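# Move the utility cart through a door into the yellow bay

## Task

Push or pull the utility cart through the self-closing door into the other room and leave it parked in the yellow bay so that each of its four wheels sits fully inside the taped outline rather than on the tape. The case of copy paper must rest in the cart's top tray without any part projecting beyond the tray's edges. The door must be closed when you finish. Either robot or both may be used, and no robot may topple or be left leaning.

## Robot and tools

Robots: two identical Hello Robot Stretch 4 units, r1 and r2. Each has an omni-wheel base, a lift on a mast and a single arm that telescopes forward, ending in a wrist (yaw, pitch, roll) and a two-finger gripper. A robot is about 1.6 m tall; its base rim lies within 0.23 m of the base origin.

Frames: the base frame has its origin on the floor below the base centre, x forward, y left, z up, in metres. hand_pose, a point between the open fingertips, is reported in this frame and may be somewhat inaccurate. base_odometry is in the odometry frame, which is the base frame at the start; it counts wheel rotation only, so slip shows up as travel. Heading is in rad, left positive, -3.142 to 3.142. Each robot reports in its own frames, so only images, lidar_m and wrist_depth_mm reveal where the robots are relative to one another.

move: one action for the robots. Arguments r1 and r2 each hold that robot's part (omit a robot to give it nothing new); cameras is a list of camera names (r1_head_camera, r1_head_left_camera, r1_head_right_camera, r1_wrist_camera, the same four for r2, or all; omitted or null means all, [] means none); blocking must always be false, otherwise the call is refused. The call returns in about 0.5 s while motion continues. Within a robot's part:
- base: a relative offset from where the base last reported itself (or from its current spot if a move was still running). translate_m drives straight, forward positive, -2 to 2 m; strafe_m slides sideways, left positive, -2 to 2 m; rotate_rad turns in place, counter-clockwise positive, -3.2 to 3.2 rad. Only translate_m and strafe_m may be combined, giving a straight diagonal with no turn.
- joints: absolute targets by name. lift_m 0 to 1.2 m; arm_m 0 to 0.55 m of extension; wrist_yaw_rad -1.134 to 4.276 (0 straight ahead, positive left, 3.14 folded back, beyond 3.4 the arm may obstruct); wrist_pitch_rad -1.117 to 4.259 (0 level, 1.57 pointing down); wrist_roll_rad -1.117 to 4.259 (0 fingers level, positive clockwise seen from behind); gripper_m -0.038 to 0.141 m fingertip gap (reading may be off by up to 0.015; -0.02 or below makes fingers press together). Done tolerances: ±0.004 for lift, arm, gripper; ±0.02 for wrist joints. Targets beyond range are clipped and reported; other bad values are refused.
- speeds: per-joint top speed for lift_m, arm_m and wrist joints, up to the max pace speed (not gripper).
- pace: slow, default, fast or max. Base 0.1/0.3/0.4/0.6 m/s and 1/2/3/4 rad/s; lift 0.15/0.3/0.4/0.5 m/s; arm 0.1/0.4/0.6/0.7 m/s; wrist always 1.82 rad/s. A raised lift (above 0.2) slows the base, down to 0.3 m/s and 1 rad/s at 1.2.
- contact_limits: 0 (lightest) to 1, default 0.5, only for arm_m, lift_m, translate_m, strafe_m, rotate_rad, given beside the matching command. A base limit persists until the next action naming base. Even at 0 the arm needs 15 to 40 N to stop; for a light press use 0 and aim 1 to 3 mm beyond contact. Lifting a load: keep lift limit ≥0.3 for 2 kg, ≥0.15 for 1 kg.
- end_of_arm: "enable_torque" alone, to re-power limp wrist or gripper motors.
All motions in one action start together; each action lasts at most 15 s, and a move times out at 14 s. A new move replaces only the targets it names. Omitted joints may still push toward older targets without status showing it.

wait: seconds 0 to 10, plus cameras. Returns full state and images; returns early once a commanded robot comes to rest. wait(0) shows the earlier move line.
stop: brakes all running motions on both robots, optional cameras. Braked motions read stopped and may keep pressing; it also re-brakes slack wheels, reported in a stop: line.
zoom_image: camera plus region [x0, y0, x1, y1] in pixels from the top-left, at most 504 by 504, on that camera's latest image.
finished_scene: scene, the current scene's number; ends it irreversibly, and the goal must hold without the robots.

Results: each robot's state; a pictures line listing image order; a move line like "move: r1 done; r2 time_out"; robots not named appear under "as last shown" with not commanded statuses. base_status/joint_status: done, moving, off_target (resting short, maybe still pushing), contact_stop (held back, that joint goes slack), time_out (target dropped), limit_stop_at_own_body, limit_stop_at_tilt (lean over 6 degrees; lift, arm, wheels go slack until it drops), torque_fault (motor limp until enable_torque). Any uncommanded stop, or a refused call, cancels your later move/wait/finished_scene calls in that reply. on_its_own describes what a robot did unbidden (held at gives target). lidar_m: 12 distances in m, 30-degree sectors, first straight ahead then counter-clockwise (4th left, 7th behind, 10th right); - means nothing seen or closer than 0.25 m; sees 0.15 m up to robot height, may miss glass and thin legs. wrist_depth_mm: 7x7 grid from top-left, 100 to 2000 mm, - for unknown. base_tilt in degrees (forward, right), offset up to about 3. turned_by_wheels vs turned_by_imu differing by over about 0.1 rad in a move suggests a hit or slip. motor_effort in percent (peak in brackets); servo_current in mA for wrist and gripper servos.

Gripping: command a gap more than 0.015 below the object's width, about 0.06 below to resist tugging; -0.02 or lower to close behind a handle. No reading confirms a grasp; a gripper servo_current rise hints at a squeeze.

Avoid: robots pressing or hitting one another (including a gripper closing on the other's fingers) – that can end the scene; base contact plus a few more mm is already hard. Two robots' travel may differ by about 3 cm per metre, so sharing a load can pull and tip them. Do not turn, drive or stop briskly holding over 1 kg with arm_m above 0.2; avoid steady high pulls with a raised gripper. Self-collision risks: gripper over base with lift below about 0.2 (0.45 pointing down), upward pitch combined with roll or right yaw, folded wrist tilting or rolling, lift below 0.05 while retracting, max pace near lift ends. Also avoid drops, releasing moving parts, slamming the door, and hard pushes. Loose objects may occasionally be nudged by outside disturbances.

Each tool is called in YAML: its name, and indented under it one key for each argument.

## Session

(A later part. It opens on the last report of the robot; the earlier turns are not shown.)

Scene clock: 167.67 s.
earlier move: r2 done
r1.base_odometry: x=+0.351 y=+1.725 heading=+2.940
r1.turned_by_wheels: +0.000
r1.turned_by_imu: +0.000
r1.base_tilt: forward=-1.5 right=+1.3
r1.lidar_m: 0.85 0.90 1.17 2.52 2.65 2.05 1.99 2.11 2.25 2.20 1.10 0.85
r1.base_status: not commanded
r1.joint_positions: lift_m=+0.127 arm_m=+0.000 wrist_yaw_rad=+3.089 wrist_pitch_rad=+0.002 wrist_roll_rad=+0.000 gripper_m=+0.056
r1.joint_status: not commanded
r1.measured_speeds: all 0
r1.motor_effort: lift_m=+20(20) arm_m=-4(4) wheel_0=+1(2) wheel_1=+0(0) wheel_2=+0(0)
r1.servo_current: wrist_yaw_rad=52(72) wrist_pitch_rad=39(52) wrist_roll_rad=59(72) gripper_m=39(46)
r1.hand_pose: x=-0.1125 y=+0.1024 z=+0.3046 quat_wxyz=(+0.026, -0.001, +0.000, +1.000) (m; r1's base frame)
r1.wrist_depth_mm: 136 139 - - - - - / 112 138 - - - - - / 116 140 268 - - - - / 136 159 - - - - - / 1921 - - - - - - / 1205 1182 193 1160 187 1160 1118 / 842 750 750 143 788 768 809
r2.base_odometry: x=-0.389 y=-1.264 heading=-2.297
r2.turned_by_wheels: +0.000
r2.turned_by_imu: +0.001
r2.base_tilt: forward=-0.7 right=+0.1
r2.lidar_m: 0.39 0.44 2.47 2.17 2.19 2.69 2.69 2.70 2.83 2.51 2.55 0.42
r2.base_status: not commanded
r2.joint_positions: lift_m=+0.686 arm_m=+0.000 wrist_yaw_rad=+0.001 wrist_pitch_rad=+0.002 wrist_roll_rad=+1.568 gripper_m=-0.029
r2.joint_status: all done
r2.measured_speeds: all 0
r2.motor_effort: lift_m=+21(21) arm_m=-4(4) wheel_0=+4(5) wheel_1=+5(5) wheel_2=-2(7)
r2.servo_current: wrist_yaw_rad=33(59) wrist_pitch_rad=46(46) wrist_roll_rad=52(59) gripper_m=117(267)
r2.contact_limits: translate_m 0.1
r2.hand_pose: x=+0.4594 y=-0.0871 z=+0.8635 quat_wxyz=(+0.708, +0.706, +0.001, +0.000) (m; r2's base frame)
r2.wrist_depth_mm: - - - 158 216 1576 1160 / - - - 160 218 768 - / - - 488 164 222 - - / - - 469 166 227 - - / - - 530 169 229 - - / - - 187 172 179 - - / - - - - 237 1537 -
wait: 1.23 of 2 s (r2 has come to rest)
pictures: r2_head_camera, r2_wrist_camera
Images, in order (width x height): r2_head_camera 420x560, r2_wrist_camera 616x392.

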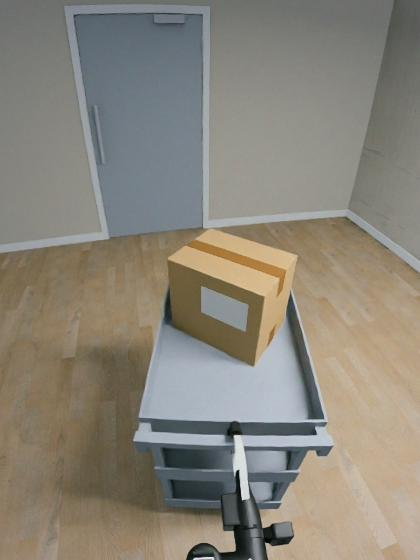

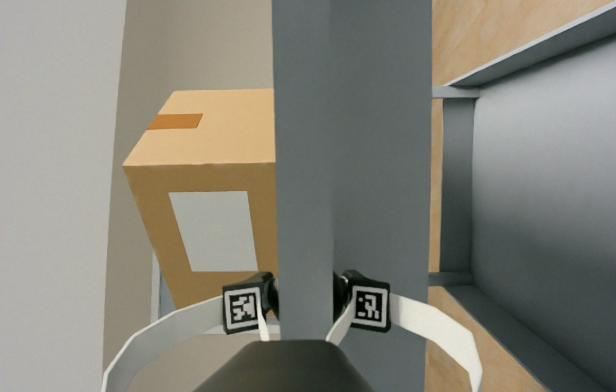

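move:
  blocking: false
  r2: {"base":{"translate_m":-0.5},"pace":"slow","contact_limits":{"translate_m":0.7}}
  cameras: []

wait:
  seconds: 6
  cameras: ["r2_head_camera","r2_head_right_camera"]

Scene clock: 182.00 s.
move: r2 moving
r1: as last shown
r1.base_tilt: forward=-1.6 right=+1.3
r1.lidar_m: 0.86 0.89 1.14 2.51 2.67 2.08 1.98 2.12 2.27 2.18 1.11 0.84
r1.servo_current: wrist_yaw_rad=39(59) wrist_pitch_rad=46(46) wrist_roll_rad=52(59) gripper_m=39(46)
r1.wrist_depth_mm: 136 138 - - - - - / 112 139 - - - - - / 116 139 270 - - - - / 136 159 - - - - - / 1983 - - - - - - / 1182 1182 193 1205 187 1138 1160 / 842 750 759 143 809 778 820
r2.base_odometry: x=-0.381 y=-1.255 heading=-2.297
r2.turned_by_wheels: +0.000
r2.turned_by_imu: +0.001
r2.base_tilt: forward=-0.6 right=+0.1
r2.lidar_m: 0.40 0.42 2.47 2.19 2.23 2.71 2.67 2.65 2.85 2.53 2.54 0.44
r2.base_status: translate_m moving
r2.joint_positions: lift_m=+0.686 arm_m=+0.000 wrist_yaw_rad=+0.002 wrist_pitch_rad=+0.002 wrist_roll_rad=+1.568 gripper_m=-0.029
r2.joint_status: not commanded
r2.measured_speeds: translate_m=-0.049 strafe_m=+0.000 rotate_rad=+0.000 lift_m=+0.000 arm_m=+0.000 wrist_yaw_rad=+0.000 wrist_pitch_rad=+0.000 wrist_roll_rad=+0.000
r2.motor_effort: lift_m=+21(21) arm_m=-4(4) wheel_0=-2(7) wheel_1=-8(8) wheel_2=+13(13)
r2.servo_current: wrist_yaw_rad=46(52) wrist_pitch_rad=39(46) wrist_roll_rad=46(52) gripper_m=104(117)
r2.contact_limits: translate_m 0.7
r2.hand_pose: x=+0.4595 y=-0.0869 z=+0.8635 quat_wxyz=(+0.708, +0.706, +0.001, +0.000) (m; r2's base frame)
r2.wrist_depth_mm: - - - 158 214 1576 1160 / - - - 160 218 759 - / - - 484 163 222 - - / - - 466 167 226 - - / - - 525 169 229 - - / - - 186 172 179 - - / - - - - - 1499 -
pictures: none
No camera images: "cameras" was empty.

Scene clock: 187.80 s.
earlier move: r2 done
r1.base_odometry: x=+0.351 y=+1.725 heading=+2.940
r1.turned_by_wheels: +0.000
r1.turned_by_imu: +0.000
r1.base_tilt: forward=-1.6 right=+1.3
r1.lidar_m: 0.84 0.90 1.16 2.52 2.65 2.06 1.99 2.12 2.28 2.18 1.10 0.83
r1.base_status: not commanded
r1.joint_positions: lift_m=+0.127 arm_m=+0.000 wrist_yaw_rad=+3.089 wrist_pitch_rad=+0.002 wrist_roll_rad=+0.000 gripper_m=+0.056
r1.joint_status: not commanded
r1.measured_speeds: all 0
r1.motor_effort: lift_m=+20(20) arm_m=-4(4) wheel_0=+2(2) wheel_1=+0(0) wheel_2=+0(0)
r1.servo_current: wrist_yaw_rad=59(78) wrist_pitch_rad=39(52) wrist_roll_rad=65(72) gripper_m=46(52)
r1.hand_pose: x=-0.1125 y=+0.1024 z=+0.3046 quat_wxyz=(+0.026, -0.001, +0.000, +1.000) (m; r1's base frame)
r1.wrist_depth_mm: 136 138 - - - - - / 112 139 - - - - - / 116 139 270 - - - - / 137 159 - - - - - / 1921 - - - - - - / 1160 1205 193 1205 187 1160 1138 / 854 750 750 143 809 768 820
r2.base_odometry: x=-0.057 y=-0.891 heading=-2.297
r2.turned_by_wheels: +0.000
r2.turned_by_imu: +0.002
r2.base_tilt: forward=-0.7 right=+0.1
r2.lidar_m: 0.38 0.42 2.39 2.10 2.10 2.45 2.19 2.20 2.69 2.63 2.65 0.42
r2.base_status: done
r2.joint_positions: lift_m=+0.686 arm_m=+0.000 wrist_yaw_rad=+0.003 wrist_pitch_rad=+0.004 wrist_roll_rad=+1.568 gripper_m=-0.029
r2.joint_status: not commanded
r2.measured_speeds: all 0
r2.motor_effort: lift_m=+21(21) arm_m=-4(4) wheel_0=-1(9) wheel_1=-5(8) wheel_2=+8(15)
r2.servo_current: wrist_yaw_rad=52(65) wrist_pitch_rad=39(52) wrist_roll_rad=46(65) gripper_m=98(117)
r2.contact_limits: translate_m 0.7
r2.hand_pose: x=+0.4595 y=-0.0866 z=+0.8627 quat_wxyz=(+0.708, +0.706, +0.002, -0.001) (m; r2's base frame)
r2.wrist_depth_mm: - - - 168 229 1661 1138 / - - - 169 229 1537 - / - - 569 169 229 798 - / - 484 459 169 229 820 - / - - 496 169 229 831 - / - - 186 169 178 - - / - - - - 230 - -
wait: 5.80 of 6 s (r2 has come to rest)
pictures: r2_head_camera, r2_head_right_camera
Images, in order (width x height): r2_head_camera 420x560, r2_head_right_camera 420x672.

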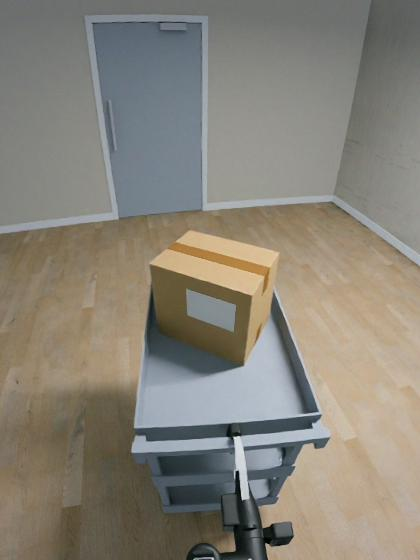

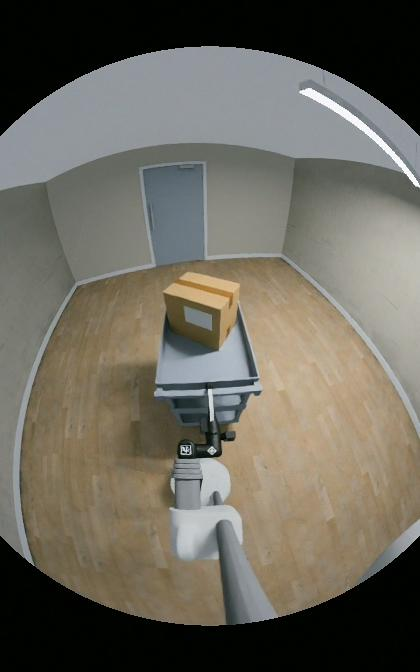

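move:
  blocking: false
  r1: {"base":{"translate_m":0.55,"strafe_m":-0.07}}
  cameras: []

wait:
  seconds: 3.5
  cameras: ["r1_head_camera","r1_head_left_camera"]

Scene clock: 197.63 s.
move: r1 moving
r1.base_odometry: x=+0.321 y=+1.735 heading=+2.940
r1.turned_by_wheels: +0.000
r1.turned_by_imu: +0.000
r1.base_tilt: forward=-1.6 right=+1.3
r1.lidar_m: 0.82 0.88 1.14 2.51 2.64 2.10 2.03 2.13 2.24 2.18 1.05 0.81
r1.base_status: translate_m moving; strafe_m moving
r1.joint_positions: lift_m=+0.127 arm_m=+0.000 wrist_yaw_rad=+3.089 wrist_pitch_rad=+0.002 wrist_roll_rad=+0.000 gripper_m=+0.056
r1.joint_status: not commanded
r1.measured_speeds: translate_m=+0.121 strafe_m=-0.016 rotate_rad=+0.006 lift_m=+0.000 arm_m=+0.000 wrist_yaw_rad=+0.000 wrist_pitch_rad=+0.000 wrist_roll_rad=+0.000
r1.motor_effort: lift_m=+20(20) arm_m=-4(4) wheel_0=+8(10) wheel_1=+5(6) wheel_2=-8(9)
r1.servo_current: wrist_yaw_rad=52(65) wrist_pitch_rad=39(46) wrist_roll_rad=59(65) gripper_m=39(46)
r1.hand_pose: x=-0.1125 y=+0.1024 z=+0.3046 quat_wxyz=(+0.026, -0.001, +0.000, +1.000) (m; r1's base frame)
r1.wrist_depth_mm: - 138 - - - - - / 112 139 - - - - - / 116 139 266 - - - - / 137 157 - - - - - / 1921 - - - - - - / 1182 1182 193 1182 187 1138 1138 / 842 759 759 143 788 778 820
r2: as last shown
r2.turned_by_imu: +0.000
r2.lidar_m: 0.39 0.42 2.39 2.10 2.12 2.49 2.20 2.20 2.71 2.59 2.65 0.43
r2.motor_effort: lift_m=+21(21) arm_m=-4(4) wheel_0=-2(2) wheel_1=-4(4) wheel_2=+8(8)
r2.servo_current: wrist_yaw_rad=46(52) wrist_pitch_rad=46(52) wrist_roll_rad=39(65) gripper_m=104(104)
r2.contact_limits: translate_m 0.7
r2.wrist_depth_mm: - - - 169 229 1661 1160 / - - - 169 229 1537 - / - - 569 169 229 820 - / - 484 462 169 230 831 - / - - 496 169 229 831 - / - - 186 170 178 - - / - - - - 231 - -
pictures: none
No camera images: "cameras" was empty.

Scene clock: 200.47 s.
earlier move: r1 done
r1.base_odometry: x=-0.174 y=+1.903 heading=+2.940
r1.turned_by_wheels: +0.000
r1.turned_by_imu: +0.000
r1.base_tilt: forward=-1.6 right=+1.3
r1.lidar_m: 0.29 0.32 0.45 1.14 2.71 2.62 2.55 2.68 2.21 0.90 0.36 0.31
r1.base_status: done
r1.joint_positions: lift_m=+0.127 arm_m=+0.000 wrist_yaw_rad=+3.089 wrist_pitch_rad=+0.002 wrist_roll_rad=+0.000 gripper_m=+0.056
r1.joint_status: not commanded
r1.measured_speeds: all 0
r1.motor_effort: lift_m=+20(20) arm_m=-4(4) wheel_0=+2(10) wheel_1=+2(8) wheel_2=+0(10)
r1.servo_current: wrist_yaw_rad=52(65) wrist_pitch_rad=46(52) wrist_roll_rad=52(72) gripper_m=39(46)
r1.hand_pose: x=-0.1125 y=+0.1024 z=+0.3046 quat_wxyz=(+0.026, -0.001, +0.000, +1.000) (m; r1's base frame)
r1.wrist_depth_mm: 136 138 - - - - - / 113 139 - - - - - / 116 140 271 - - - - / 137 159 - - - - - / 1983 - - - - - - / 1160 1205 193 1182 187 1281 1255 / 842 750 759 809 741 788 798
r2.base_odometry: x=-0.057 y=-0.891 heading=-2.297
r2.turned_by_wheels: +0.000
r2.turned_by_imu: +0.000
r2.base_tilt: forward=-0.6 right=+0.1
r2.lidar_m: 0.38 0.42 2.35 2.07 2.10 2.49 2.20 2.22 2.70 2.64 2.63 0.44
r2.base_status: not commanded
r2.joint_positions: lift_m=+0.686 arm_m=+0.000 wrist_yaw_rad=+0.003 wrist_pitch_rad=+0.004 wrist_roll_rad=+1.568 gripper_m=-0.029
r2.joint_status: not commanded
r2.measured_speeds: all 0
r2.motor_effort: lift_m=+21(21) arm_m=-4(4) wheel_0=-2(2) wheel_1=-4(5) wheel_2=+8(9)
r2.servo_current: wrist_yaw_rad=46(65) wrist_pitch_rad=46(52) wrist_roll_rad=52(65) gripper_m=98(111)
r2.contact_limits: translate_m 0.7
r2.hand_pose: x=+0.4595 y=-0.0866 z=+0.8627 quat_wxyz=(+0.708, +0.706, +0.002, -0.001) (m; r2's base frame)
r2.wrist_depth_mm: - - - 169 229 1661 1138 / - - - 169 229 1537 - / - - 569 169 229 809 - / - 480 462 169 229 842 - / - - 496 170 230 842 - / - - 186 169 178 - - / - - - - 230 - -
wait: 2.83 of 3.5 s (r1 has come to rest)
pictures: r1_head_camera, r1_head_left_camera
Images, in order (width x height): r1_head_camera 420x560, r1_head_left_camera 420x672.

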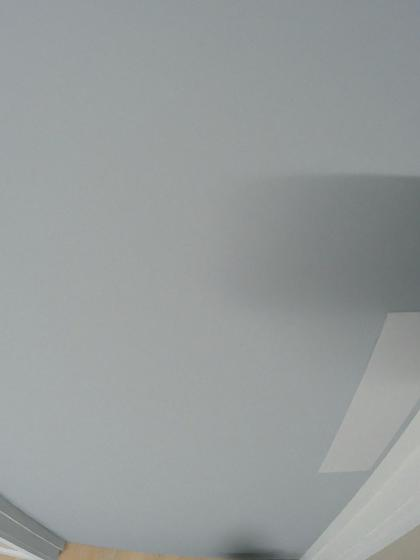

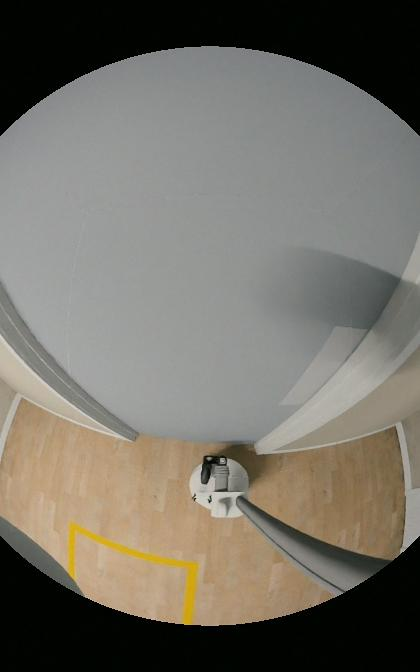

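move:
  blocking: false
  r1: {"base":{"translate_m":0.6},"pace":"slow","contact_limits":{"translate_m":0.8}}
  cameras: []

wait:
  seconds: 3.5
  cameras: ["r1_head_left_camera","r2_head_camera"]

wait:
  seconds: 4
  cameras: ["r1_head_camera","r1_head_left_camera","r2_head_camera"]

Scene clock: 207.57 s.
move: r1 moving
r1.base_odometry: x=-0.186 y=+1.906 heading=+2.940
r1.turned_by_wheels: +0.000
r1.turned_by_imu: +0.000
r1.base_tilt: forward=-1.6 right=+1.3
r1.lidar_m: 0.29 0.32 0.49 1.04 2.69 2.63 2.56 2.73 2.22 0.86 0.35 0.30
r1.base_status: translate_m moving
r1.joint_positions: lift_m=+0.127 arm_m=+0.000 wrist_yaw_rad=+3.089 wrist_pitch_rad=+0.002 wrist_roll_rad=+0.000 gripper_m=+0.056
r1.joint_status: not commanded
r1.measured_speeds: translate_m=+0.048 strafe_m=+0.000 rotate_rad=+0.001 lift_m=+0.000 arm_m=+0.000 wrist_yaw_rad=+0.000 wrist_pitch_rad=+0.000 wrist_roll_rad=+0.000
r1.motor_effort: lift_m=+20(20) arm_m=-4(4) wheel_0=+5(7) wheel_1=+4(5) wheel_2=-6(6)
r1.servo_current: wrist_yaw_rad=39(59) wrist_pitch_rad=46(46) wrist_roll_rad=52(59) gripper_m=33(46)
r1.contact_limits: translate_m 0.8
r1.hand_pose: x=-0.1125 y=+0.1024 z=+0.3046 quat_wxyz=(+0.026, -0.001, +0.000, +1.000) (m; r1's base frame)
r1.wrist_depth_mm: 136 138 - - - - - / 112 139 - - - - - / 116 139 271 - - - - / 137 159 - - - - - / 1983 - - - - - - / 1182 1205 193 1182 187 1255 1281 / 831 750 759 798 759 788 820
r2: as last shown
r2.base_tilt: forward=-0.7 right=+0.1
r2.lidar_m: 0.39 0.38 2.38 2.09 2.10 2.48 2.19 2.22 2.66 2.62 2.65 0.43
r2.motor_effort: lift_m=+21(21) arm_m=-4(4) wheel_0=-1(2) wheel_1=-5(5) wheel_2=+8(9)
r2.servo_current: wrist_yaw_rad=46(46) wrist_pitch_rad=39(52) wrist_roll_rad=52(52) gripper_m=104(104)
r2.contact_limits: translate_m 0.7
r2.wrist_depth_mm: - - - 168 230 1618 1138 / - - - 169 229 1537 - / - - 569 169 229 809 - / - 480 459 169 229 831 - / - - 492 169 229 820 - / - - 186 170 178 - - / - - - - 231 - -
pictures: none
No camera images: "cameras" was empty.

Scene clock: 211.07 s.
earlier move: r1 moving
r1.base_odometry: x=-0.516 y=+1.973 heading=+2.941
r1.turned_by_wheels: +0.001
r1.turned_by_imu: +0.003
r1.base_tilt: forward=-1.6 right=+1.3
r1.lidar_m: 0.25 0.25 0.25 0.40 2.70 2.99 2.88 3.01 0.27 0.25 2.26 0.25
r1.base_status: translate_m moving
r1.joint_positions: lift_m=+0.127 arm_m=+0.000 wrist_yaw_rad=+3.100 wrist_pitch_rad=+0.002 wrist_roll_rad=+0.000 gripper_m=+0.056
r1.joint_status: not commanded
r1.measured_speeds: translate_m=+0.102 strafe_m=+0.001 rotate_rad=-0.001 lift_m=+0.000 arm_m=+0.000 wrist_yaw_rad=+0.001 wrist_pitch_rad=+0.000 wrist_roll_rad=+0.000
r1.motor_effort: lift_m=+20(20) arm_m=+8(8) wheel_0=+17(21) wheel_1=+14(16) wheel_2=-14(19)
r1.servo_current: wrist_yaw_rad=65(85) wrist_pitch_rad=39(46) wrist_roll_rad=39(72) gripper_m=46(52)
r1.contact_limits: translate_m 0.8
r1.hand_pose: x=-0.1140 y=+0.0994 z=+0.3046 quat_wxyz=(+0.021, -0.001, +0.000, +1.000) (m; r1's base frame)
r1.wrist_depth_mm: - 136 - - - - - / - 136 193 - - - - / 107 135 181 - - - - / 123 137 268 - - - - / 1708 - - - - - - / 1182 1205 194 1205 188 1182 1138 / 854 750 759 809 809 788 831
r2.base_odometry: x=-0.057 y=-0.891 heading=-2.297
r2.turned_by_wheels: +0.000
r2.turned_by_imu: +0.000
r2.base_tilt: forward=-0.7 right=+0.0
r2.lidar_m: 0.39 0.39 2.36 2.09 2.12 2.48 2.20 2.19 2.66 2.62 2.65 0.40
r2.base_status: not commanded
r2.joint_positions: lift_m=+0.686 arm_m=+0.000 wrist_yaw_rad=+0.003 wrist_pitch_rad=+0.004 wrist_roll_rad=+1.568 gripper_m=-0.029
r2.joint_status: not commanded
r2.measured_speeds: all 0
r2.motor_effort: lift_m=+21(21) arm_m=-4(4) wheel_0=-2(2) wheel_1=-4(5) wheel_2=+8(9)
r2.servo_current: wrist_yaw_rad=52(59) wrist_pitch_rad=46(52) wrist_roll_rad=52(65) gripper_m=104(111)
r2.contact_limits: translate_m 0.7
r2.hand_pose: x=+0.4595 y=-0.0866 z=+0.8627 quat_wxyz=(+0.708, +0.706, +0.002, -0.001) (m; r2's base frame)
r2.wrist_depth_mm: - - - 169 229 1661 1182 / - - - 168 229 1537 - / - - 574 169 229 809 - / - 480 462 169 230 842 - / - - 500 169 229 842 - / - - 186 169 178 - - / - - - - 230 - -
wait: 3.50 s; no rest
pictures: r1_head_left_camera, r2_head_camera
Images, in order (width x height): r1_head_left_camera 420x672, r2_head_camera 420x560.

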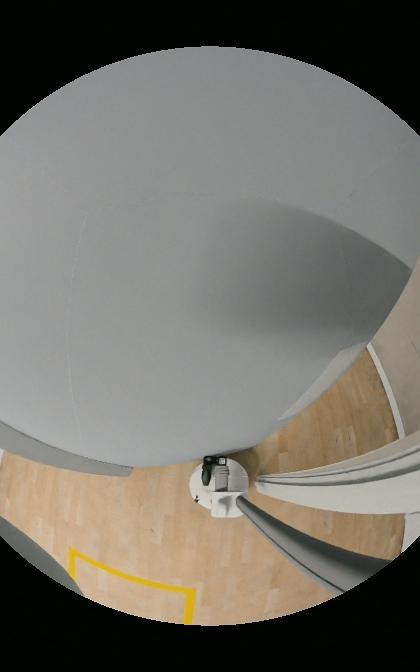

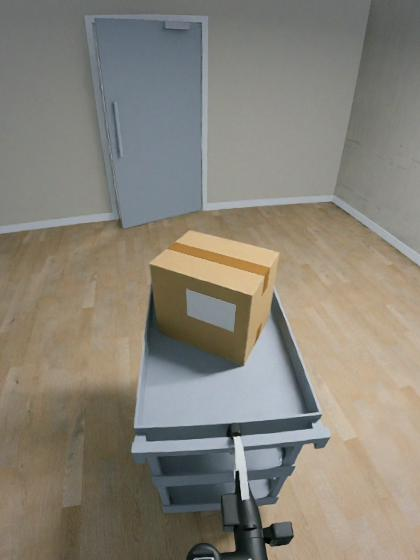

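Scene clock: 214.33 s.
earlier move: r1 done
r1.base_odometry: x=-0.761 y=+2.023 heading=+2.941
r1.turned_by_wheels: -0.001
r1.turned_by_imu: +0.000
r1.base_tilt: forward=-1.6 right=+1.3
r1.lidar_m: 0.25 0.25 0.25 0.28 0.62 3.24 3.16 0.39 0.36 0.95 2.27 0.32
r1.base_status: done
r1.joint_positions: lift_m=+0.127 arm_m=+0.000 wrist_yaw_rad=+3.100 wrist_pitch_rad=+0.002 wrist_roll_rad=+0.000 gripper_m=+0.056
r1.joint_status: not commanded
r1.measured_speeds: all 0
r1.motor_effort: lift_m=+20(20) arm_m=+8(8) wheel_0=+6(21) wheel_1=+11(16) wheel_2=-11(19)
r1.servo_current: wrist_yaw_rad=85(85) wrist_pitch_rad=46(52) wrist_roll_rad=52(72) gripper_m=39(52)
r1.contact_limits: translate_m 0.8
r1.hand_pose: x=-0.1140 y=+0.0994 z=+0.3046 quat_wxyz=(+0.021, -0.001, +0.000, +1.000) (m; r1's base frame)
r1.wrist_depth_mm: - 136 - - - - - / - 135 - - - - - / 107 136 186 - - - - / 124 137 279 - - - - / 1661 - - - - - - / 1182 1205 193 1160 187 1138 1138 / 866 741 750 788 788 788 820
r2.base_odometry: x=-0.057 y=-0.891 heading=-2.297
r2.turned_by_wheels: +0.000
r2.turned_by_imu: +0.000
r2.base_tilt: forward=-0.7 right=+0.1
r2.lidar_m: 0.41 0.38 2.36 2.10 2.11 2.46 2.20 2.23 2.68 2.63 2.66 0.44
r2.base_status: not commanded
r2.joint_positions: lift_m=+0.686 arm_m=+0.000 wrist_yaw_rad=+0.003 wrist_pitch_rad=+0.004 wrist_roll_rad=+1.568 gripper_m=-0.029
r2.joint_status: not commanded
r2.measured_speeds: all 0
r2.motor_effort: lift_m=+21(21) arm_m=-4(4) wheel_0=-2(2) wheel_1=-4(5) wheel_2=+8(9)
r2.servo_current: wrist_yaw_rad=59(65) wrist_pitch_rad=39(52) wrist_roll_rad=52(65) gripper_m=104(111)
r2.contact_limits: translate_m 0.7
r2.hand_pose: x=+0.4595 y=-0.0866 z=+0.8627 quat_wxyz=(+0.708, +0.706, +0.002, -0.001) (m; r2's base frame)
r2.wrist_depth_mm: - - - 168 229 1661 1138 / - - - 168 229 1537 - / - - 569 169 229 809 - / - 480 462 169 231 831 - / - - 496 169 230 854 - / - - 186 169 179 - - / - - - - 230 - -
wait: 3.27 of 4 s (r1 has come to rest)
pictures: r1_head_camera, r1_head_left_camera, r2_head_camera
Images, in order (width x height): r1_head_camera 420x560, r1_head_left_camera 420x672, r2_head_camera 420x560.

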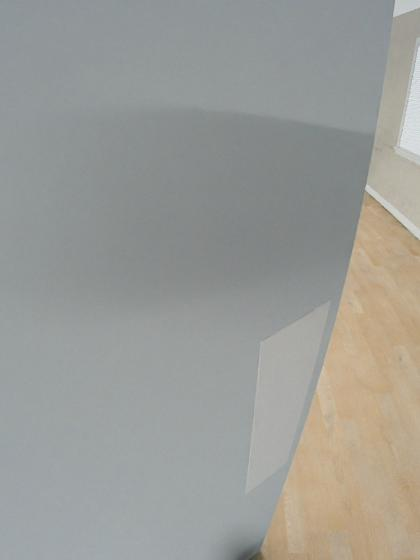

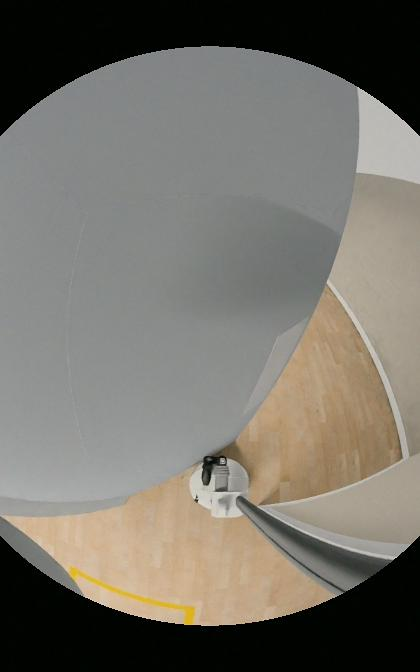

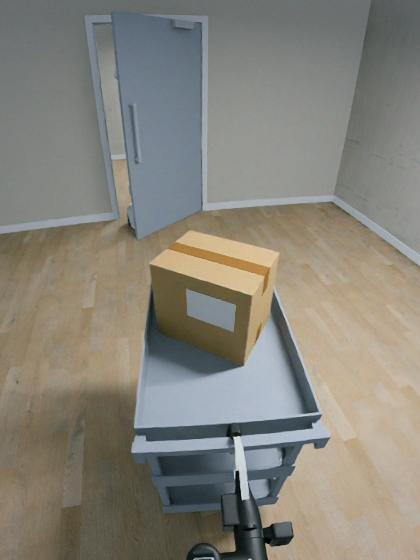

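move:
  blocking: false
  r1: {"base":{"translate_m":0.4},"pace":"slow","contact_limits":{"translate_m":0.8}}
  cameras: []

wait:
  seconds: 5
  cameras: ["r1_head_camera","r1_head_left_camera","r1_head_right_camera","r2_head_camera"]

Scene clock: 219.50 s.
move: r1 moving
r1.base_odometry: x=-0.773 y=+2.025 heading=+2.941
r1.turned_by_wheels: +0.000
r1.turned_by_imu: +0.000
r1.base_tilt: forward=-1.6 right=+1.3
r1.lidar_m: 0.25 0.25 0.25 0.27 0.60 3.23 3.17 0.40 0.38 1.01 2.28 0.35
r1.base_status: translate_m moving
r1.joint_positions: lift_m=+0.127 arm_m=+0.000 wrist_yaw_rad=+3.100 wrist_pitch_rad=+0.002 wrist_roll_rad=+0.000 gripper_m=+0.056
r1.joint_status: not commanded
r1.measured_speeds: translate_m=+0.048 strafe_m=+0.000 rotate_rad=+0.000 lift_m=+0.000 arm_m=+0.000 wrist_yaw_rad=+0.000 wrist_pitch_rad=+0.000 wrist_roll_rad=+0.000
r1.motor_effort: lift_m=+20(20) arm_m=+8(8) wheel_0=+9(10) wheel_1=+13(14) wheel_2=-14(16)
r1.servo_current: wrist_yaw_rad=52(78) wrist_pitch_rad=39(52) wrist_roll_rad=65(65) gripper_m=39(46)
r1.contact_limits: translate_m 0.8
r1.hand_pose: x=-0.1140 y=+0.0994 z=+0.3046 quat_wxyz=(+0.021, -0.001, +0.000, +1.000) (m; r1's base frame)
r1.wrist_depth_mm: - 136 - - - - - / - 136 222 - - - - / 105 136 182 - - - - / 123 137 279 - - - - / 1756 - - - - - - / 1182 1205 195 1205 187 1182 1138 / 854 759 759 798 809 778 831
r2: as last shown
r2.lidar_m: 0.38 0.41 2.38 2.11 2.09 2.47 2.18 2.21 2.69 2.63 2.64 0.41
r2.motor_effort: lift_m=+21(21) arm_m=-4(4) wheel_0=-1(2) wheel_1=-4(5) wheel_2=+9(9)
r2.servo_current: wrist_yaw_rad=46(52) wrist_pitch_rad=46(46) wrist_roll_rad=39(59) gripper_m=98(104)
r2.contact_limits: translate_m 0.7
r2.wrist_depth_mm: - - - 169 229 1618 1160 / - - - 169 229 1537 - / - - 574 169 229 809 - / - 477 462 169 230 831 - / - - 492 170 229 842 - / - - 185 169 179 - - / - - - - 231 - -
pictures: none
No camera images: "cameras" was empty.

Scene clock: 224.27 s.
earlier move: r1 done
r1.base_odometry: x=-1.153 y=+2.102 heading=+2.941
r1.turned_by_wheels: +0.000
r1.turned_by_imu: -0.001
r1.base_tilt: forward=-1.6 right=+1.3
r1.lidar_m: 1.92 0.25 3.35 0.25 0.32 3.66 3.57 0.67 0.92 2.19 2.25 3.19
r1.base_status: done
r1.joint_positions: lift_m=+0.127 arm_m=+0.000 wrist_yaw_rad=+3.092 wrist_pitch_rad=+0.002 wrist_roll_rad=+0.000 gripper_m=+0.056
r1.joint_status: not commanded
r1.measured_speeds: all 0
r1.motor_effort: lift_m=+20(20) arm_m=+5(8) wheel_0=+2(10) wheel_1=+8(15) wheel_2=-5(16)
r1.servo_current: wrist_yaw_rad=39(91) wrist_pitch_rad=46(52) wrist_roll_rad=39(65) gripper_m=39(52)
r1.contact_limits: translate_m 0.8
r1.hand_pose: x=-0.1129 y=+0.1016 z=+0.3046 quat_wxyz=(+0.025, -0.001, +0.000, +1.000) (m; r1's base frame)
r1.wrist_depth_mm: - 137 - - - - - / - 137 - - - - - / 109 137 202 - - - - / 124 138 - - - - - / 137 1983 - - - - - / - 1078 193 1205 187 1182 1042 / - 741 759 809 788 778 778
r2.base_odometry: x=-0.057 y=-0.891 heading=-2.297
r2.turned_by_wheels: +0.000
r2.turned_by_imu: +0.001
r2.base_tilt: forward=-0.7 right=+0.1
r2.lidar_m: 0.40 0.41 2.37 2.09 2.10 2.49 2.17 2.21 2.70 2.63 2.65 0.43
r2.base_status: not commanded
r2.joint_positions: lift_m=+0.686 arm_m=+0.000 wrist_yaw_rad=+0.003 wrist_pitch_rad=+0.004 wrist_roll_rad=+1.568 gripper_m=-0.029
r2.joint_status: not commanded
r2.measured_speeds: all 0
r2.motor_effort: lift_m=+21(21) arm_m=-4(4) wheel_0=-2(2) wheel_1=-4(5) wheel_2=+8(9)
r2.servo_current: wrist_yaw_rad=52(65) wrist_pitch_rad=46(52) wrist_roll_rad=52(59) gripper_m=104(111)
r2.contact_limits: translate_m 0.7
r2.hand_pose: x=+0.4595 y=-0.0866 z=+0.8627 quat_wxyz=(+0.708, +0.706, +0.002, -0.001) (m; r2's base frame)
r2.wrist_depth_mm: - - - 169 230 1661 1160 / - - - 169 229 1537 - / - - 574 169 229 820 - / - 477 459 169 230 842 - / - - 496 170 229 831 - / - - 186 170 179 - - / - - - - 229 - -
wait: 4.77 of 5 s (r1 has come to rest)
pictures: r1_head_camera, r1_head_left_camera, r1_head_right_camera, r2_head_camera
Images, in order (width x height): r1_head_camera 420x560, r1_head_left_camera 420x672, r1_head_right_camera 420x672, r2_head_camera 420x560.

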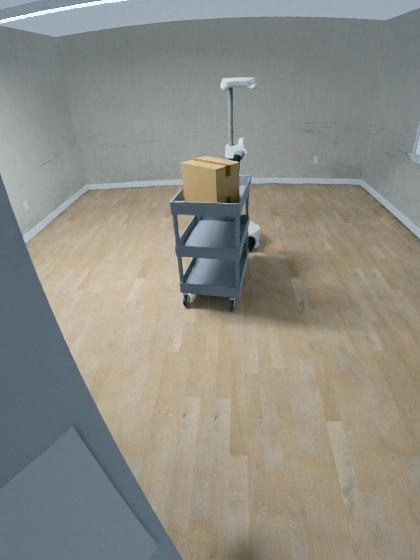

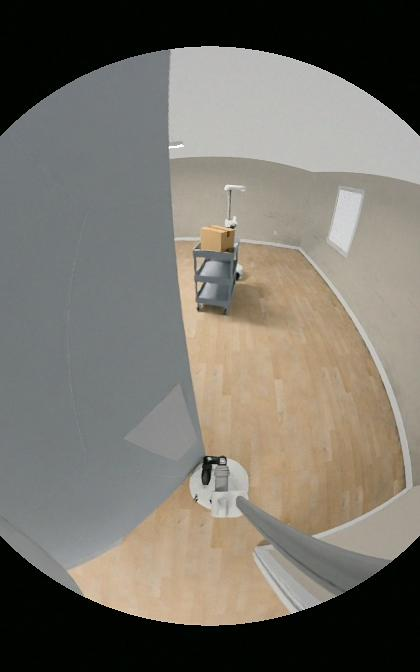

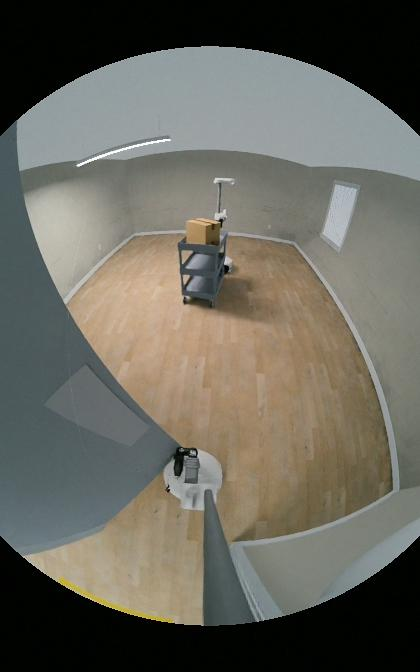

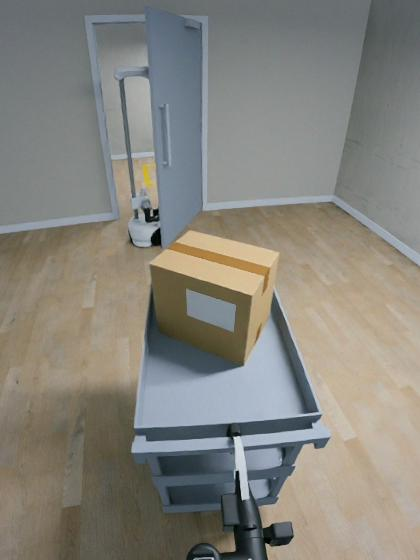

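move:
  blocking: false
  r1: {"base":{"translate_m":0.22,"strafe_m":0.5},"pace":"slow","contact_limits":{"translate_m":0.8,"strafe_m":0.8}}
  cameras: []

wait:
  seconds: 7
  cameras: ["r1_head_left_camera","r1_head_right_camera","r2_head_camera"]

zoom_image:
  camera: "r2_head_camera"
  region: [60, 0, 260, 280]

r1: "contact_limits": translate_m and strafe_m are given together and make one move, which takes one limit: state it under one of them only
Scene clock: 240.23 s.
r1.base_odometry: x=-1.153 y=+2.102 heading=+2.941
r1.turned_by_wheels: +0.000
r1.turned_by_imu: +0.000
r1.base_tilt: forward=-1.6 right=+1.3
r1.lidar_m: 1.89 0.25 3.34 0.25 0.32 3.66 3.57 0.66 0.90 2.17 2.31 3.19
r1.base_status: done
r1.joint_positions: lift_m=+0.127 arm_m=+0.000 wrist_yaw_rad=+3.092 wrist_pitch_rad=+0.002 wrist_roll_rad=+0.000 gripper_m=+0.056
r1.joint_status: not commanded
r1.measured_speeds: all 0
r1.motor_effort: lift_m=+20(20) arm_m=+5(8) wheel_0=+3(10) wheel_1=+8(15) wheel_2=-5(16)
r1.servo_current: wrist_yaw_rad=59(91) wrist_pitch_rad=39(52) wrist_roll_rad=59(65) gripper_m=52(52)
r1.contact_limits: translate_m 0.8
r1.hand_pose: x=-0.1129 y=+0.1016 z=+0.3046 quat_wxyz=(+0.025, -0.001, +0.000, +1.000) (m; r1's base frame)
r1.wrist_depth_mm: - 137 - - - - - / - 137 - - - - - / 109 138 203 - - - - / 124 138 - - - - - / 137 1921 - - - - - / - 1098 193 1205 187 1182 1042 / - 750 750 798 778 778 768
r2.base_odometry: x=-0.057 y=-0.891 heading=-2.297
r2.turned_by_wheels: +0.000
r2.turned_by_imu: +0.000
r2.base_tilt: forward=-0.7 right=+0.1
r2.lidar_m: 0.39 0.42 2.38 2.11 2.08 2.49 2.19 2.23 2.67 2.63 2.66 0.42
r2.base_status: not commanded
r2.joint_positions: lift_m=+0.686 arm_m=+0.000 wrist_yaw_rad=+0.003 wrist_pitch_rad=+0.004 wrist_roll_rad=+1.568 gripper_m=-0.029
r2.joint_status: not commanded
r2.measured_speeds: all 0
r2.motor_effort: lift_m=+21(21) arm_m=-4(4) wheel_0=-2(2) wheel_1=-5(5) wheel_2=+8(9)
r2.servo_current: wrist_yaw_rad=46(65) wrist_pitch_rad=39(52) wrist_roll_rad=52(59) gripper_m=104(111)
r2.contact_limits: translate_m 0.7
r2.hand_pose: x=+0.4595 y=-0.0866 z=+0.8627 quat_wxyz=(+0.708, +0.706, +0.002, -0.001) (m; r2's base frame)
r2.wrist_depth_mm: - - - 169 229 1618 1138 / - - - 169 229 1576 - / - - 574 169 230 809 - / - 480 459 169 231 842 - / - - 500 169 230 842 - / - - 185 169 178 - - / - - - - 230 - -
pictures: none

not run: a call was refused earlier in this reply.

Scaled by 1.800 from the camera's 420x560 image, which has a finer 1200x1600 frame.

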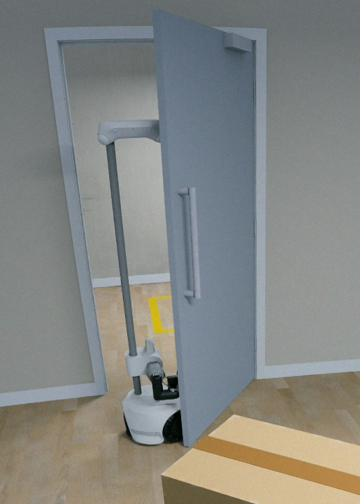

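move:
  blocking: false
  r1: {"base":{"strafe_m":0.4},"pace":"slow","contact_limits":{"strafe_m":0.8}}
  cameras: []

wait:
  seconds: 5
  cameras: ["r1_head_left_camera","r1_head_right_camera","r2_head_camera"]

zoom_image:
  camera: "r2_head_camera"
  region: [60, 0, 260, 280]

Scene clock: 248.87 s.
move: r1 moving
r1.base_odometry: x=-1.156 y=+2.089 heading=+2.941
r1.turned_by_wheels: +0.000
r1.turned_by_imu: +0.000
r1.base_tilt: forward=-1.6 right=+1.3
r1.lidar_m: 1.91 0.25 3.42 0.25 0.30 1.01 3.59 0.69 0.87 2.20 2.30 3.22
r1.base_status: strafe_m moving
r1.joint_positions: lift_m=+0.127 arm_m=+0.000 wrist_yaw_rad=+3.092 wrist_pitch_rad=+0.002 wrist_roll_rad=+0.000 gripper_m=+0.056
r1.joint_status: not commanded
r1.measured_speeds: translate_m=+0.000 strafe_m=+0.056 rotate_rad=-0.003 lift_m=+0.000 arm_m=+0.000 wrist_yaw_rad=+0.000 wrist_pitch_rad=+0.000 wrist_roll_rad=+0.000
r1.motor_effort: lift_m=+20(20) arm_m=+5(5) wheel_0=-15(15) wheel_1=+14(14) wheel_2=-2(4)
r1.servo_current: wrist_yaw_rad=52(59) wrist_pitch_rad=39(46) wrist_roll_rad=59(65) gripper_m=46(46)
r1.contact_limits: strafe_m 0.8
r1.hand_pose: x=-0.1129 y=+0.1016 z=+0.3046 quat_wxyz=(+0.025, -0.001, +0.000, +1.000) (m; r1's base frame)
r1.wrist_depth_mm: - 136 - - - - - / - 137 - - - - - / 109 137 203 - - - - / 123 138 - - - - - / 137 1983 - - - - 1863 / - 1078 193 1205 187 1160 1042 / - 759 759 809 788 778 768
r2.base_odometry: x=-0.057 y=-0.891 heading=-2.297
r2.turned_by_wheels: +0.000
r2.turned_by_imu: +0.000
r2.base_tilt: forward=-0.6 right=+0.0
r2.lidar_m: 0.39 0.40 2.36 2.09 2.09 2.48 2.20 2.21 2.68 2.62 2.67 0.43
r2.base_status: not commanded
r2.joint_positions: lift_m=+0.686 arm_m=+0.000 wrist_yaw_rad=+0.003 wrist_pitch_rad=+0.004 wrist_roll_rad=+1.568 gripper_m=-0.029
r2.joint_status: not commanded
r2.measured_speeds: all 0
r2.motor_effort: lift_m=+21(21) arm_m=-4(4) wheel_0=-1(2) wheel_1=-4(4) wheel_2=+8(9)
r2.servo_current: wrist_yaw_rad=39(52) wrist_pitch_rad=39(52) wrist_roll_rad=26(59) gripper_m=98(104)
r2.contact_limits: translate_m 0.7
r2.hand_pose: x=+0.4595 y=-0.0866 z=+0.8627 quat_wxyz=(+0.708, +0.706, +0.002, -0.001) (m; r2's base frame)
r2.wrist_depth_mm: - - - 168 229 1618 1160 / - - - 169 229 1576 - / - - 574 169 229 809 - / - 480 459 170 230 842 - / - - 496 169 229 831 - / - - 186 169 179 - - / - - - - 230 - -
pictures: none
No camera images: "cameras" was empty.

Scene clock: 253.50 s.
earlier move: r1 done
r1.base_odometry: x=-1.233 y=+1.711 heading=+2.941
r1.turned_by_wheels: +0.000
r1.turned_by_imu: +0.000
r1.base_tilt: forward=-1.6 right=+1.2
r1.lidar_m: 1.96 0.25 0.25 - 0.25 0.31 3.58 0.95 0.92 2.58 2.72 3.80
r1.base_status: done
r1.joint_positions: lift_m=+0.127 arm_m=+0.000 wrist_yaw_rad=+3.092 wrist_pitch_rad=+0.002 wrist_roll_rad=+0.000 gripper_m=+0.056
r1.joint_status: not commanded
r1.measured_speeds: all 0
r1.motor_effort: lift_m=+20(20) arm_m=+5(5) wheel_0=-8(17) wheel_1=+5(15) wheel_2=-1(4)
r1.servo_current: wrist_yaw_rad=52(78) wrist_pitch_rad=39(52) wrist_roll_rad=46(65) gripper_m=39(52)
r1.contact_limits: strafe_m 0.8
r1.hand_pose: x=-0.1129 y=+0.1016 z=+0.3046 quat_wxyz=(+0.025, -0.001, +0.000, +1.000) (m; r1's base frame)
r1.wrist_depth_mm: - 136 - - - 257 178 / - 137 - - - 258 179 / 109 137 203 - - 263 180 / 124 138 - - - 263 181 / 1661 - - - 559 264 181 / 1182 1205 193 1205 187 264 181 / 842 750 750 798 469 221 180
r2.base_odometry: x=-0.057 y=-0.891 heading=-2.297
r2.turned_by_wheels: +0.000
r2.turned_by_imu: +0.001
r2.base_tilt: forward=-0.7 right=+0.0
r2.lidar_m: 0.39 0.41 2.37 2.07 2.12 2.47 2.21 2.21 2.70 2.62 2.66 0.43
r2.base_status: not commanded
r2.joint_positions: lift_m=+0.686 arm_m=+0.000 wrist_yaw_rad=+0.003 wrist_pitch_rad=+0.004 wrist_roll_rad=+1.568 gripper_m=-0.029
r2.joint_status: not commanded
r2.measured_speeds: all 0
r2.motor_effort: lift_m=+21(21) arm_m=-4(4) wheel_0=-1(2) wheel_1=-4(5) wheel_2=+8(9)
r2.servo_current: wrist_yaw_rad=46(59) wrist_pitch_rad=46(52) wrist_roll_rad=39(65) gripper_m=104(104)
r2.contact_limits: translate_m 0.7
r2.hand_pose: x=+0.4595 y=-0.0866 z=+0.8627 quat_wxyz=(+0.708, +0.706, +0.002, -0.001) (m; r2's base frame)
r2.wrist_depth_mm: - - - 169 230 1661 1118 / - - - 169 229 1576 - / - - 569 169 230 820 - / - 480 459 169 229 831 - / - - 500 169 230 842 - / - - 186 169 179 - - / - - - - 231 - -
wait: 4.63 of 5 s (r1 has come to rest)
pictures: r1_head_left_camera, r1_head_right_camera, r2_head_camera
Images, in order (width x height): r1_head_left_camera 420x672, r1_head_right_camera 420x672, r2_head_camera 420x560.

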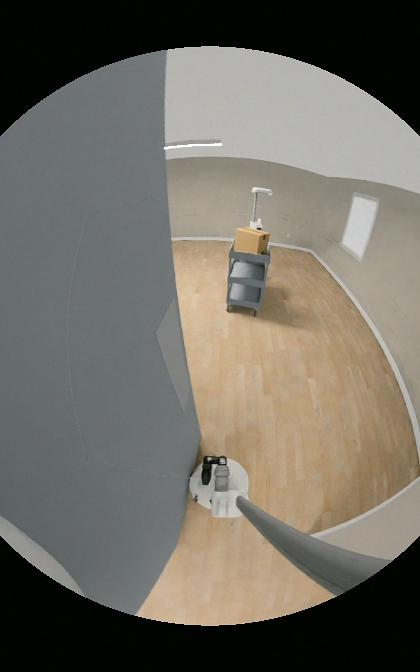

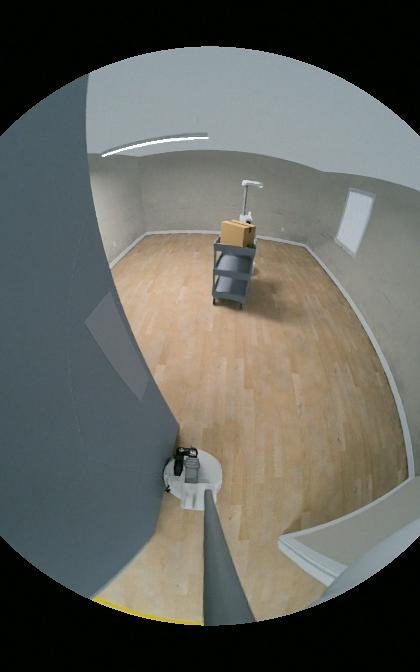

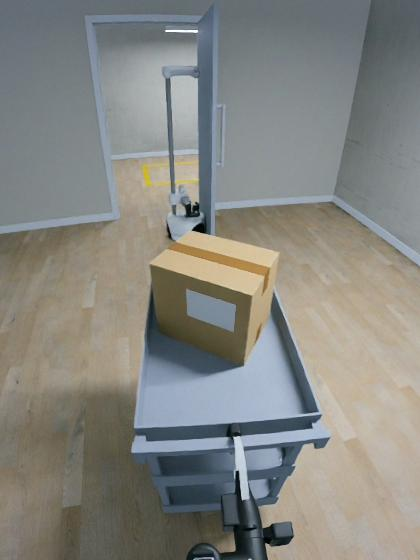

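Scaled by 1.800 from the camera's 420x560 image, which has a finer 1200x1600 frame.

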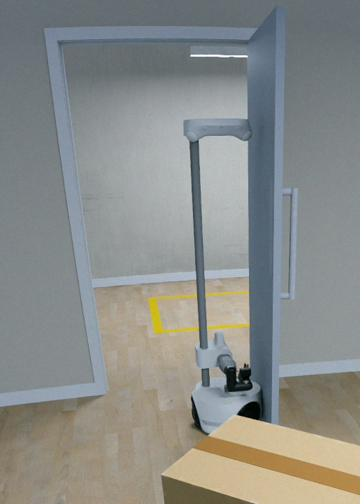

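move:
  blocking: false
  r1: {"base":{"strafe_m":0.45},"pace":"slow","contact_limits":{"strafe_m":0.8}}
  cameras: []

wait:
  seconds: 5.5
  cameras: ["r1_head_left_camera","r1_head_right_camera","r2_head_camera"]

zoom_image:
  camera: "r2_head_camera"
  region: [60, 0, 260, 280]

Scene clock: 259.73 s.
move: r1 moving
r1.base_odometry: x=-1.236 y=+1.697 heading=+2.940
r1.turned_by_wheels: +0.000
r1.turned_by_imu: -0.001
r1.base_tilt: forward=-1.6 right=+1.3
r1.lidar_m: 1.96 0.26 0.25 - 0.25 0.30 3.57 0.98 0.92 2.59 2.72 2.00
r1.base_status: strafe_m moving
r1.joint_positions: lift_m=+0.127 arm_m=+0.000 wrist_yaw_rad=+3.092 wrist_pitch_rad=+0.002 wrist_roll_rad=+0.000 gripper_m=+0.056
r1.joint_status: not commanded
r1.measured_speeds: translate_m=-0.001 strafe_m=+0.056 rotate_rad=+0.003 lift_m=+0.000 arm_m=+0.000 wrist_yaw_rad=+0.000 wrist_pitch_rad=+0.000 wrist_roll_rad=+0.000
r1.motor_effort: lift_m=+20(20) arm_m=+5(5) wheel_0=-17(18) wheel_1=+10(12) wheel_2=+0(1)
r1.servo_current: wrist_yaw_rad=52(59) wrist_pitch_rad=46(46) wrist_roll_rad=59(65) gripper_m=39(46)
r1.contact_limits: strafe_m 0.8
r1.hand_pose: x=-0.1129 y=+0.1016 z=+0.3046 quat_wxyz=(+0.025, -0.001, +0.000, +1.000) (m; r1's base frame)
r1.wrist_depth_mm: - 137 - - - 248 - / - 137 - - - 252 176 / 109 137 203 - - 253 176 / 123 138 - - - 255 177 / 1756 - - - 512 255 178 / 1182 1205 193 1205 188 254 177 / 854 750 759 798 436 202 177
r2: as last shown
r2.turned_by_imu: +0.000
r2.base_tilt: forward=-0.6 right=+0.1
r2.lidar_m: 0.39 0.40 2.37 2.07 2.09 2.45 2.21 2.20 2.71 2.64 2.65 0.43
r2.motor_effort: lift_m=+21(21) arm_m=-4(4) wheel_0=-2(2) wheel_1=-5(5) wheel_2=+8(9)
r2.servo_current: wrist_yaw_rad=52(52) wrist_pitch_rad=46(52) wrist_roll_rad=39(59) gripper_m=104(104)
r2.contact_limits: translate_m 0.7
r2.wrist_depth_mm: - - - 169 229 1618 1138 / - - - 169 229 1537 - / - - 574 169 230 820 - / - 480 455 169 229 842 - / - - 496 169 229 831 - / - - 186 170 178 - - / - - - - 230 - -
pictures: none
No camera images: "cameras" was empty.

Scene clock: 264.90 s.
earlier move: r1 done
r1.base_odometry: x=-1.322 y=+1.271 heading=+2.942
r1.turned_by_wheels: +0.001
r1.turned_by_imu: +0.002
r1.base_tilt: forward=-1.6 right=+1.3
r1.lidar_m: 1.97 0.36 0.25 - 0.25 0.25 0.51 3.72 1.04 2.68 2.90 1.98
r1.base_status: done
r1.joint_positions: lift_m=+0.127 arm_m=+0.000 wrist_yaw_rad=+3.092 wrist_pitch_rad=+0.002 wrist_roll_rad=+0.000 gripper_m=+0.056
r1.joint_status: not commanded
r1.measured_speeds: all 0
r1.motor_effort: lift_m=+20(20) arm_m=+4(5) wheel_0=-30(35) wheel_1=+32(35) wheel_2=+8(10)
r1.servo_current: wrist_yaw_rad=39(78) wrist_pitch_rad=39(52) wrist_roll_rad=46(78) gripper_m=46(52)
r1.contact_limits: strafe_m 0.8
r1.hand_pose: x=-0.1128 y=+0.1016 z=+0.3046 quat_wxyz=(+0.025, -0.001, +0.000, +1.000) (m; r1's base frame)
r1.wrist_depth_mm: 136 138 - 500 286 198 - / 109 138 - 508 290 200 - / 116 139 254 508 291 191 - / 135 154 - 521 293 192 - / 1983 - - 603 293 193 161 / 1182 1205 193 603 191 193 - / 854 759 750 154 274 175 -
r2.base_odometry: x=-0.057 y=-0.891 heading=-2.297
r2.turned_by_wheels: +0.000
r2.turned_by_imu: +0.001
r2.base_tilt: forward=-0.7 right=+0.0
r2.lidar_m: 0.37 0.41 2.36 2.07 2.12 2.47 2.20 2.21 2.71 2.63 2.63 0.42
r2.base_status: not commanded
r2.joint_positions: lift_m=+0.686 arm_m=+0.000 wrist_yaw_rad=+0.003 wrist_pitch_rad=+0.004 wrist_roll_rad=+1.568 gripper_m=-0.029
r2.joint_status: not commanded
r2.measured_speeds: all 0
r2.motor_effort: lift_m=+21(21) arm_m=-4(4) wheel_0=-1(2) wheel_1=-4(5) wheel_2=+8(9)
r2.servo_current: wrist_yaw_rad=33(59) wrist_pitch_rad=46(52) wrist_roll_rad=39(65) gripper_m=98(111)
r2.contact_limits: translate_m 0.7
r2.hand_pose: x=+0.4595 y=-0.0866 z=+0.8627 quat_wxyz=(+0.708, +0.706, +0.002, -0.001) (m; r2's base frame)
r2.wrist_depth_mm: - - - 169 229 1661 1138 / - - - 169 229 1576 - / - - 574 169 230 809 - / - 480 462 169 230 831 - / - - 500 170 229 820 - / - - 185 170 178 - - / - - - - 231 - -
wait: 5.17 of 5.5 s (r1 has come to rest)
pictures: r1_head_left_camera, r1_head_right_camera, r2_head_camera
Images, in order (width x height): r1_head_left_camera 420x672, r1_head_right_camera 420x672, r2_head_camera 420x560.

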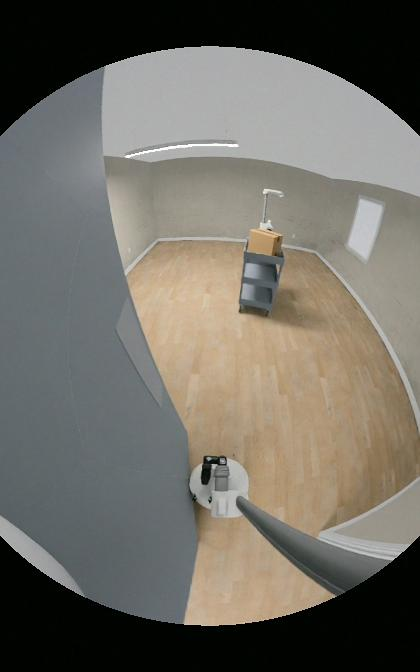

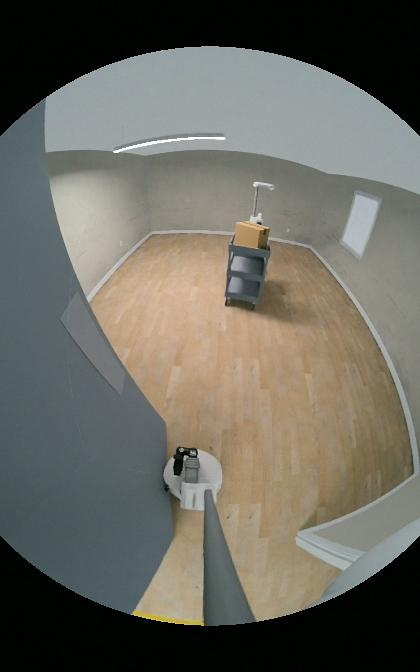

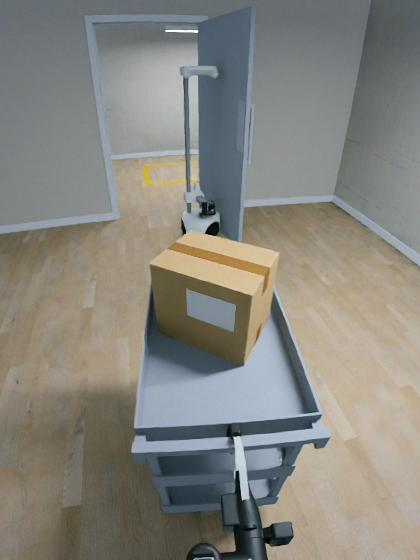

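Scaled by 1.800 from the camera's 420x560 image, which has a finer 1200x1600 frame.

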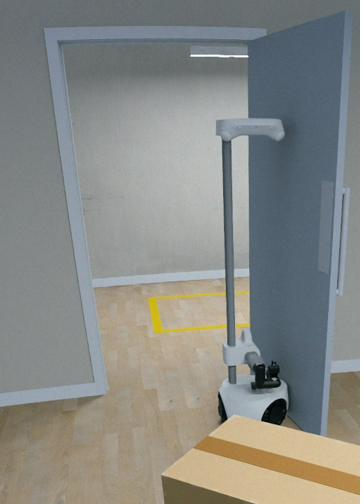

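move:
  blocking: false
  r1: {"base":{"strafe_m":0.2},"pace":"slow","contact_limits":{"strafe_m":0.7}}
  cameras: []

wait:
  seconds: 4
  cameras: ["r1_head_left_camera","r1_head_right_camera","r2_head_camera"]

zoom_image:
  camera: "r2_head_camera"
  region: [60, 0, 260, 280]

Scene clock: 270.43 s.
move: r1 contact_stop
r1.base_odometry: x=-1.321 y=+1.279 heading=+2.944
r1.turned_by_wheels: +0.003
r1.turned_by_imu: +0.002
r1.base_tilt: forward=-1.6 right=+1.3
r1.lidar_m: 1.97 0.30 0.25 - 0.25 0.26 0.55 3.74 1.06 2.72 2.86 2.01
r1.base_status: strafe_m contact_stop
r1.joint_positions: lift_m=+0.127 arm_m=+0.000 wrist_yaw_rad=+3.092 wrist_pitch_rad=+0.002 wrist_roll_rad=+0.000 gripper_m=+0.056
r1.joint_status: not commanded
r1.measured_speeds: translate_m=+0.001 strafe_m=-0.025 rotate_rad=-0.003 lift_m=+0.000 arm_m=+0.000 wrist_yaw_rad=+0.000 wrist_pitch_rad=+0.000 wrist_roll_rad=+0.000
r1.on_its_own: the wheels are slack since a contact_stop
r1.motor_effort: lift_m=+20(20) arm_m=+4(4) wheel_0=-1(30) wheel_1=+0(32) wheel_2=+0(5)
r1.servo_current: wrist_yaw_rad=52(72) wrist_pitch_rad=46(52) wrist_roll_rad=52(65) gripper_m=46(46)
r1.contact_limits: strafe_m 0.7
r1.hand_pose: x=-0.1128 y=+0.1016 z=+0.3046 quat_wxyz=(+0.025, -0.001, +0.000, +1.000) (m; r1's base frame)
r1.wrist_depth_mm: 136 138 - - 287 199 - / 110 138 - - 291 200 - / 117 139 257 - 296 191 - / 136 150 - - 296 193 - / 1921 - - 627 297 193 160 / 1205 1182 193 634 191 193 - / 854 759 768 153 278 175 -
r2: as last shown
r2.turned_by_imu: +0.000
r2.base_tilt: forward=-0.6 right=+0.0
r2.lidar_m: 0.38 0.38 2.40 2.10 2.11 2.51 2.20 2.21 2.68 2.62 2.65 0.43
r2.servo_current: wrist_yaw_rad=52(52) wrist_pitch_rad=39(46) wrist_roll_rad=46(59) gripper_m=104(111)
r2.contact_limits: translate_m 0.7
r2.wrist_depth_mm: - - - 169 229 1618 1160 / - - - 169 229 1576 - / - - 574 169 229 798 - / - 480 459 169 230 842 - / - - 496 169 229 842 - / - - 186 169 179 - - / - - - - 230 - -
pictures: none
No camera images: "cameras" was empty.

not run: a stop that you did not command came earlier in this reply.

Scaled by 1.800 from the camera's 420x560 image, which has a finer 1200x1600 frame.

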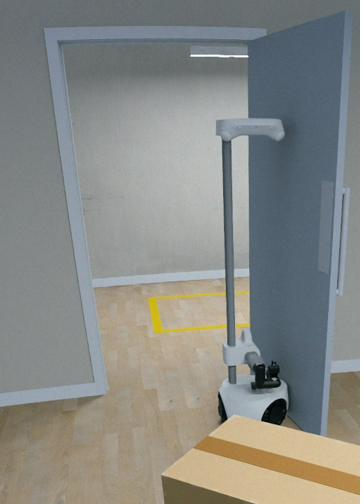

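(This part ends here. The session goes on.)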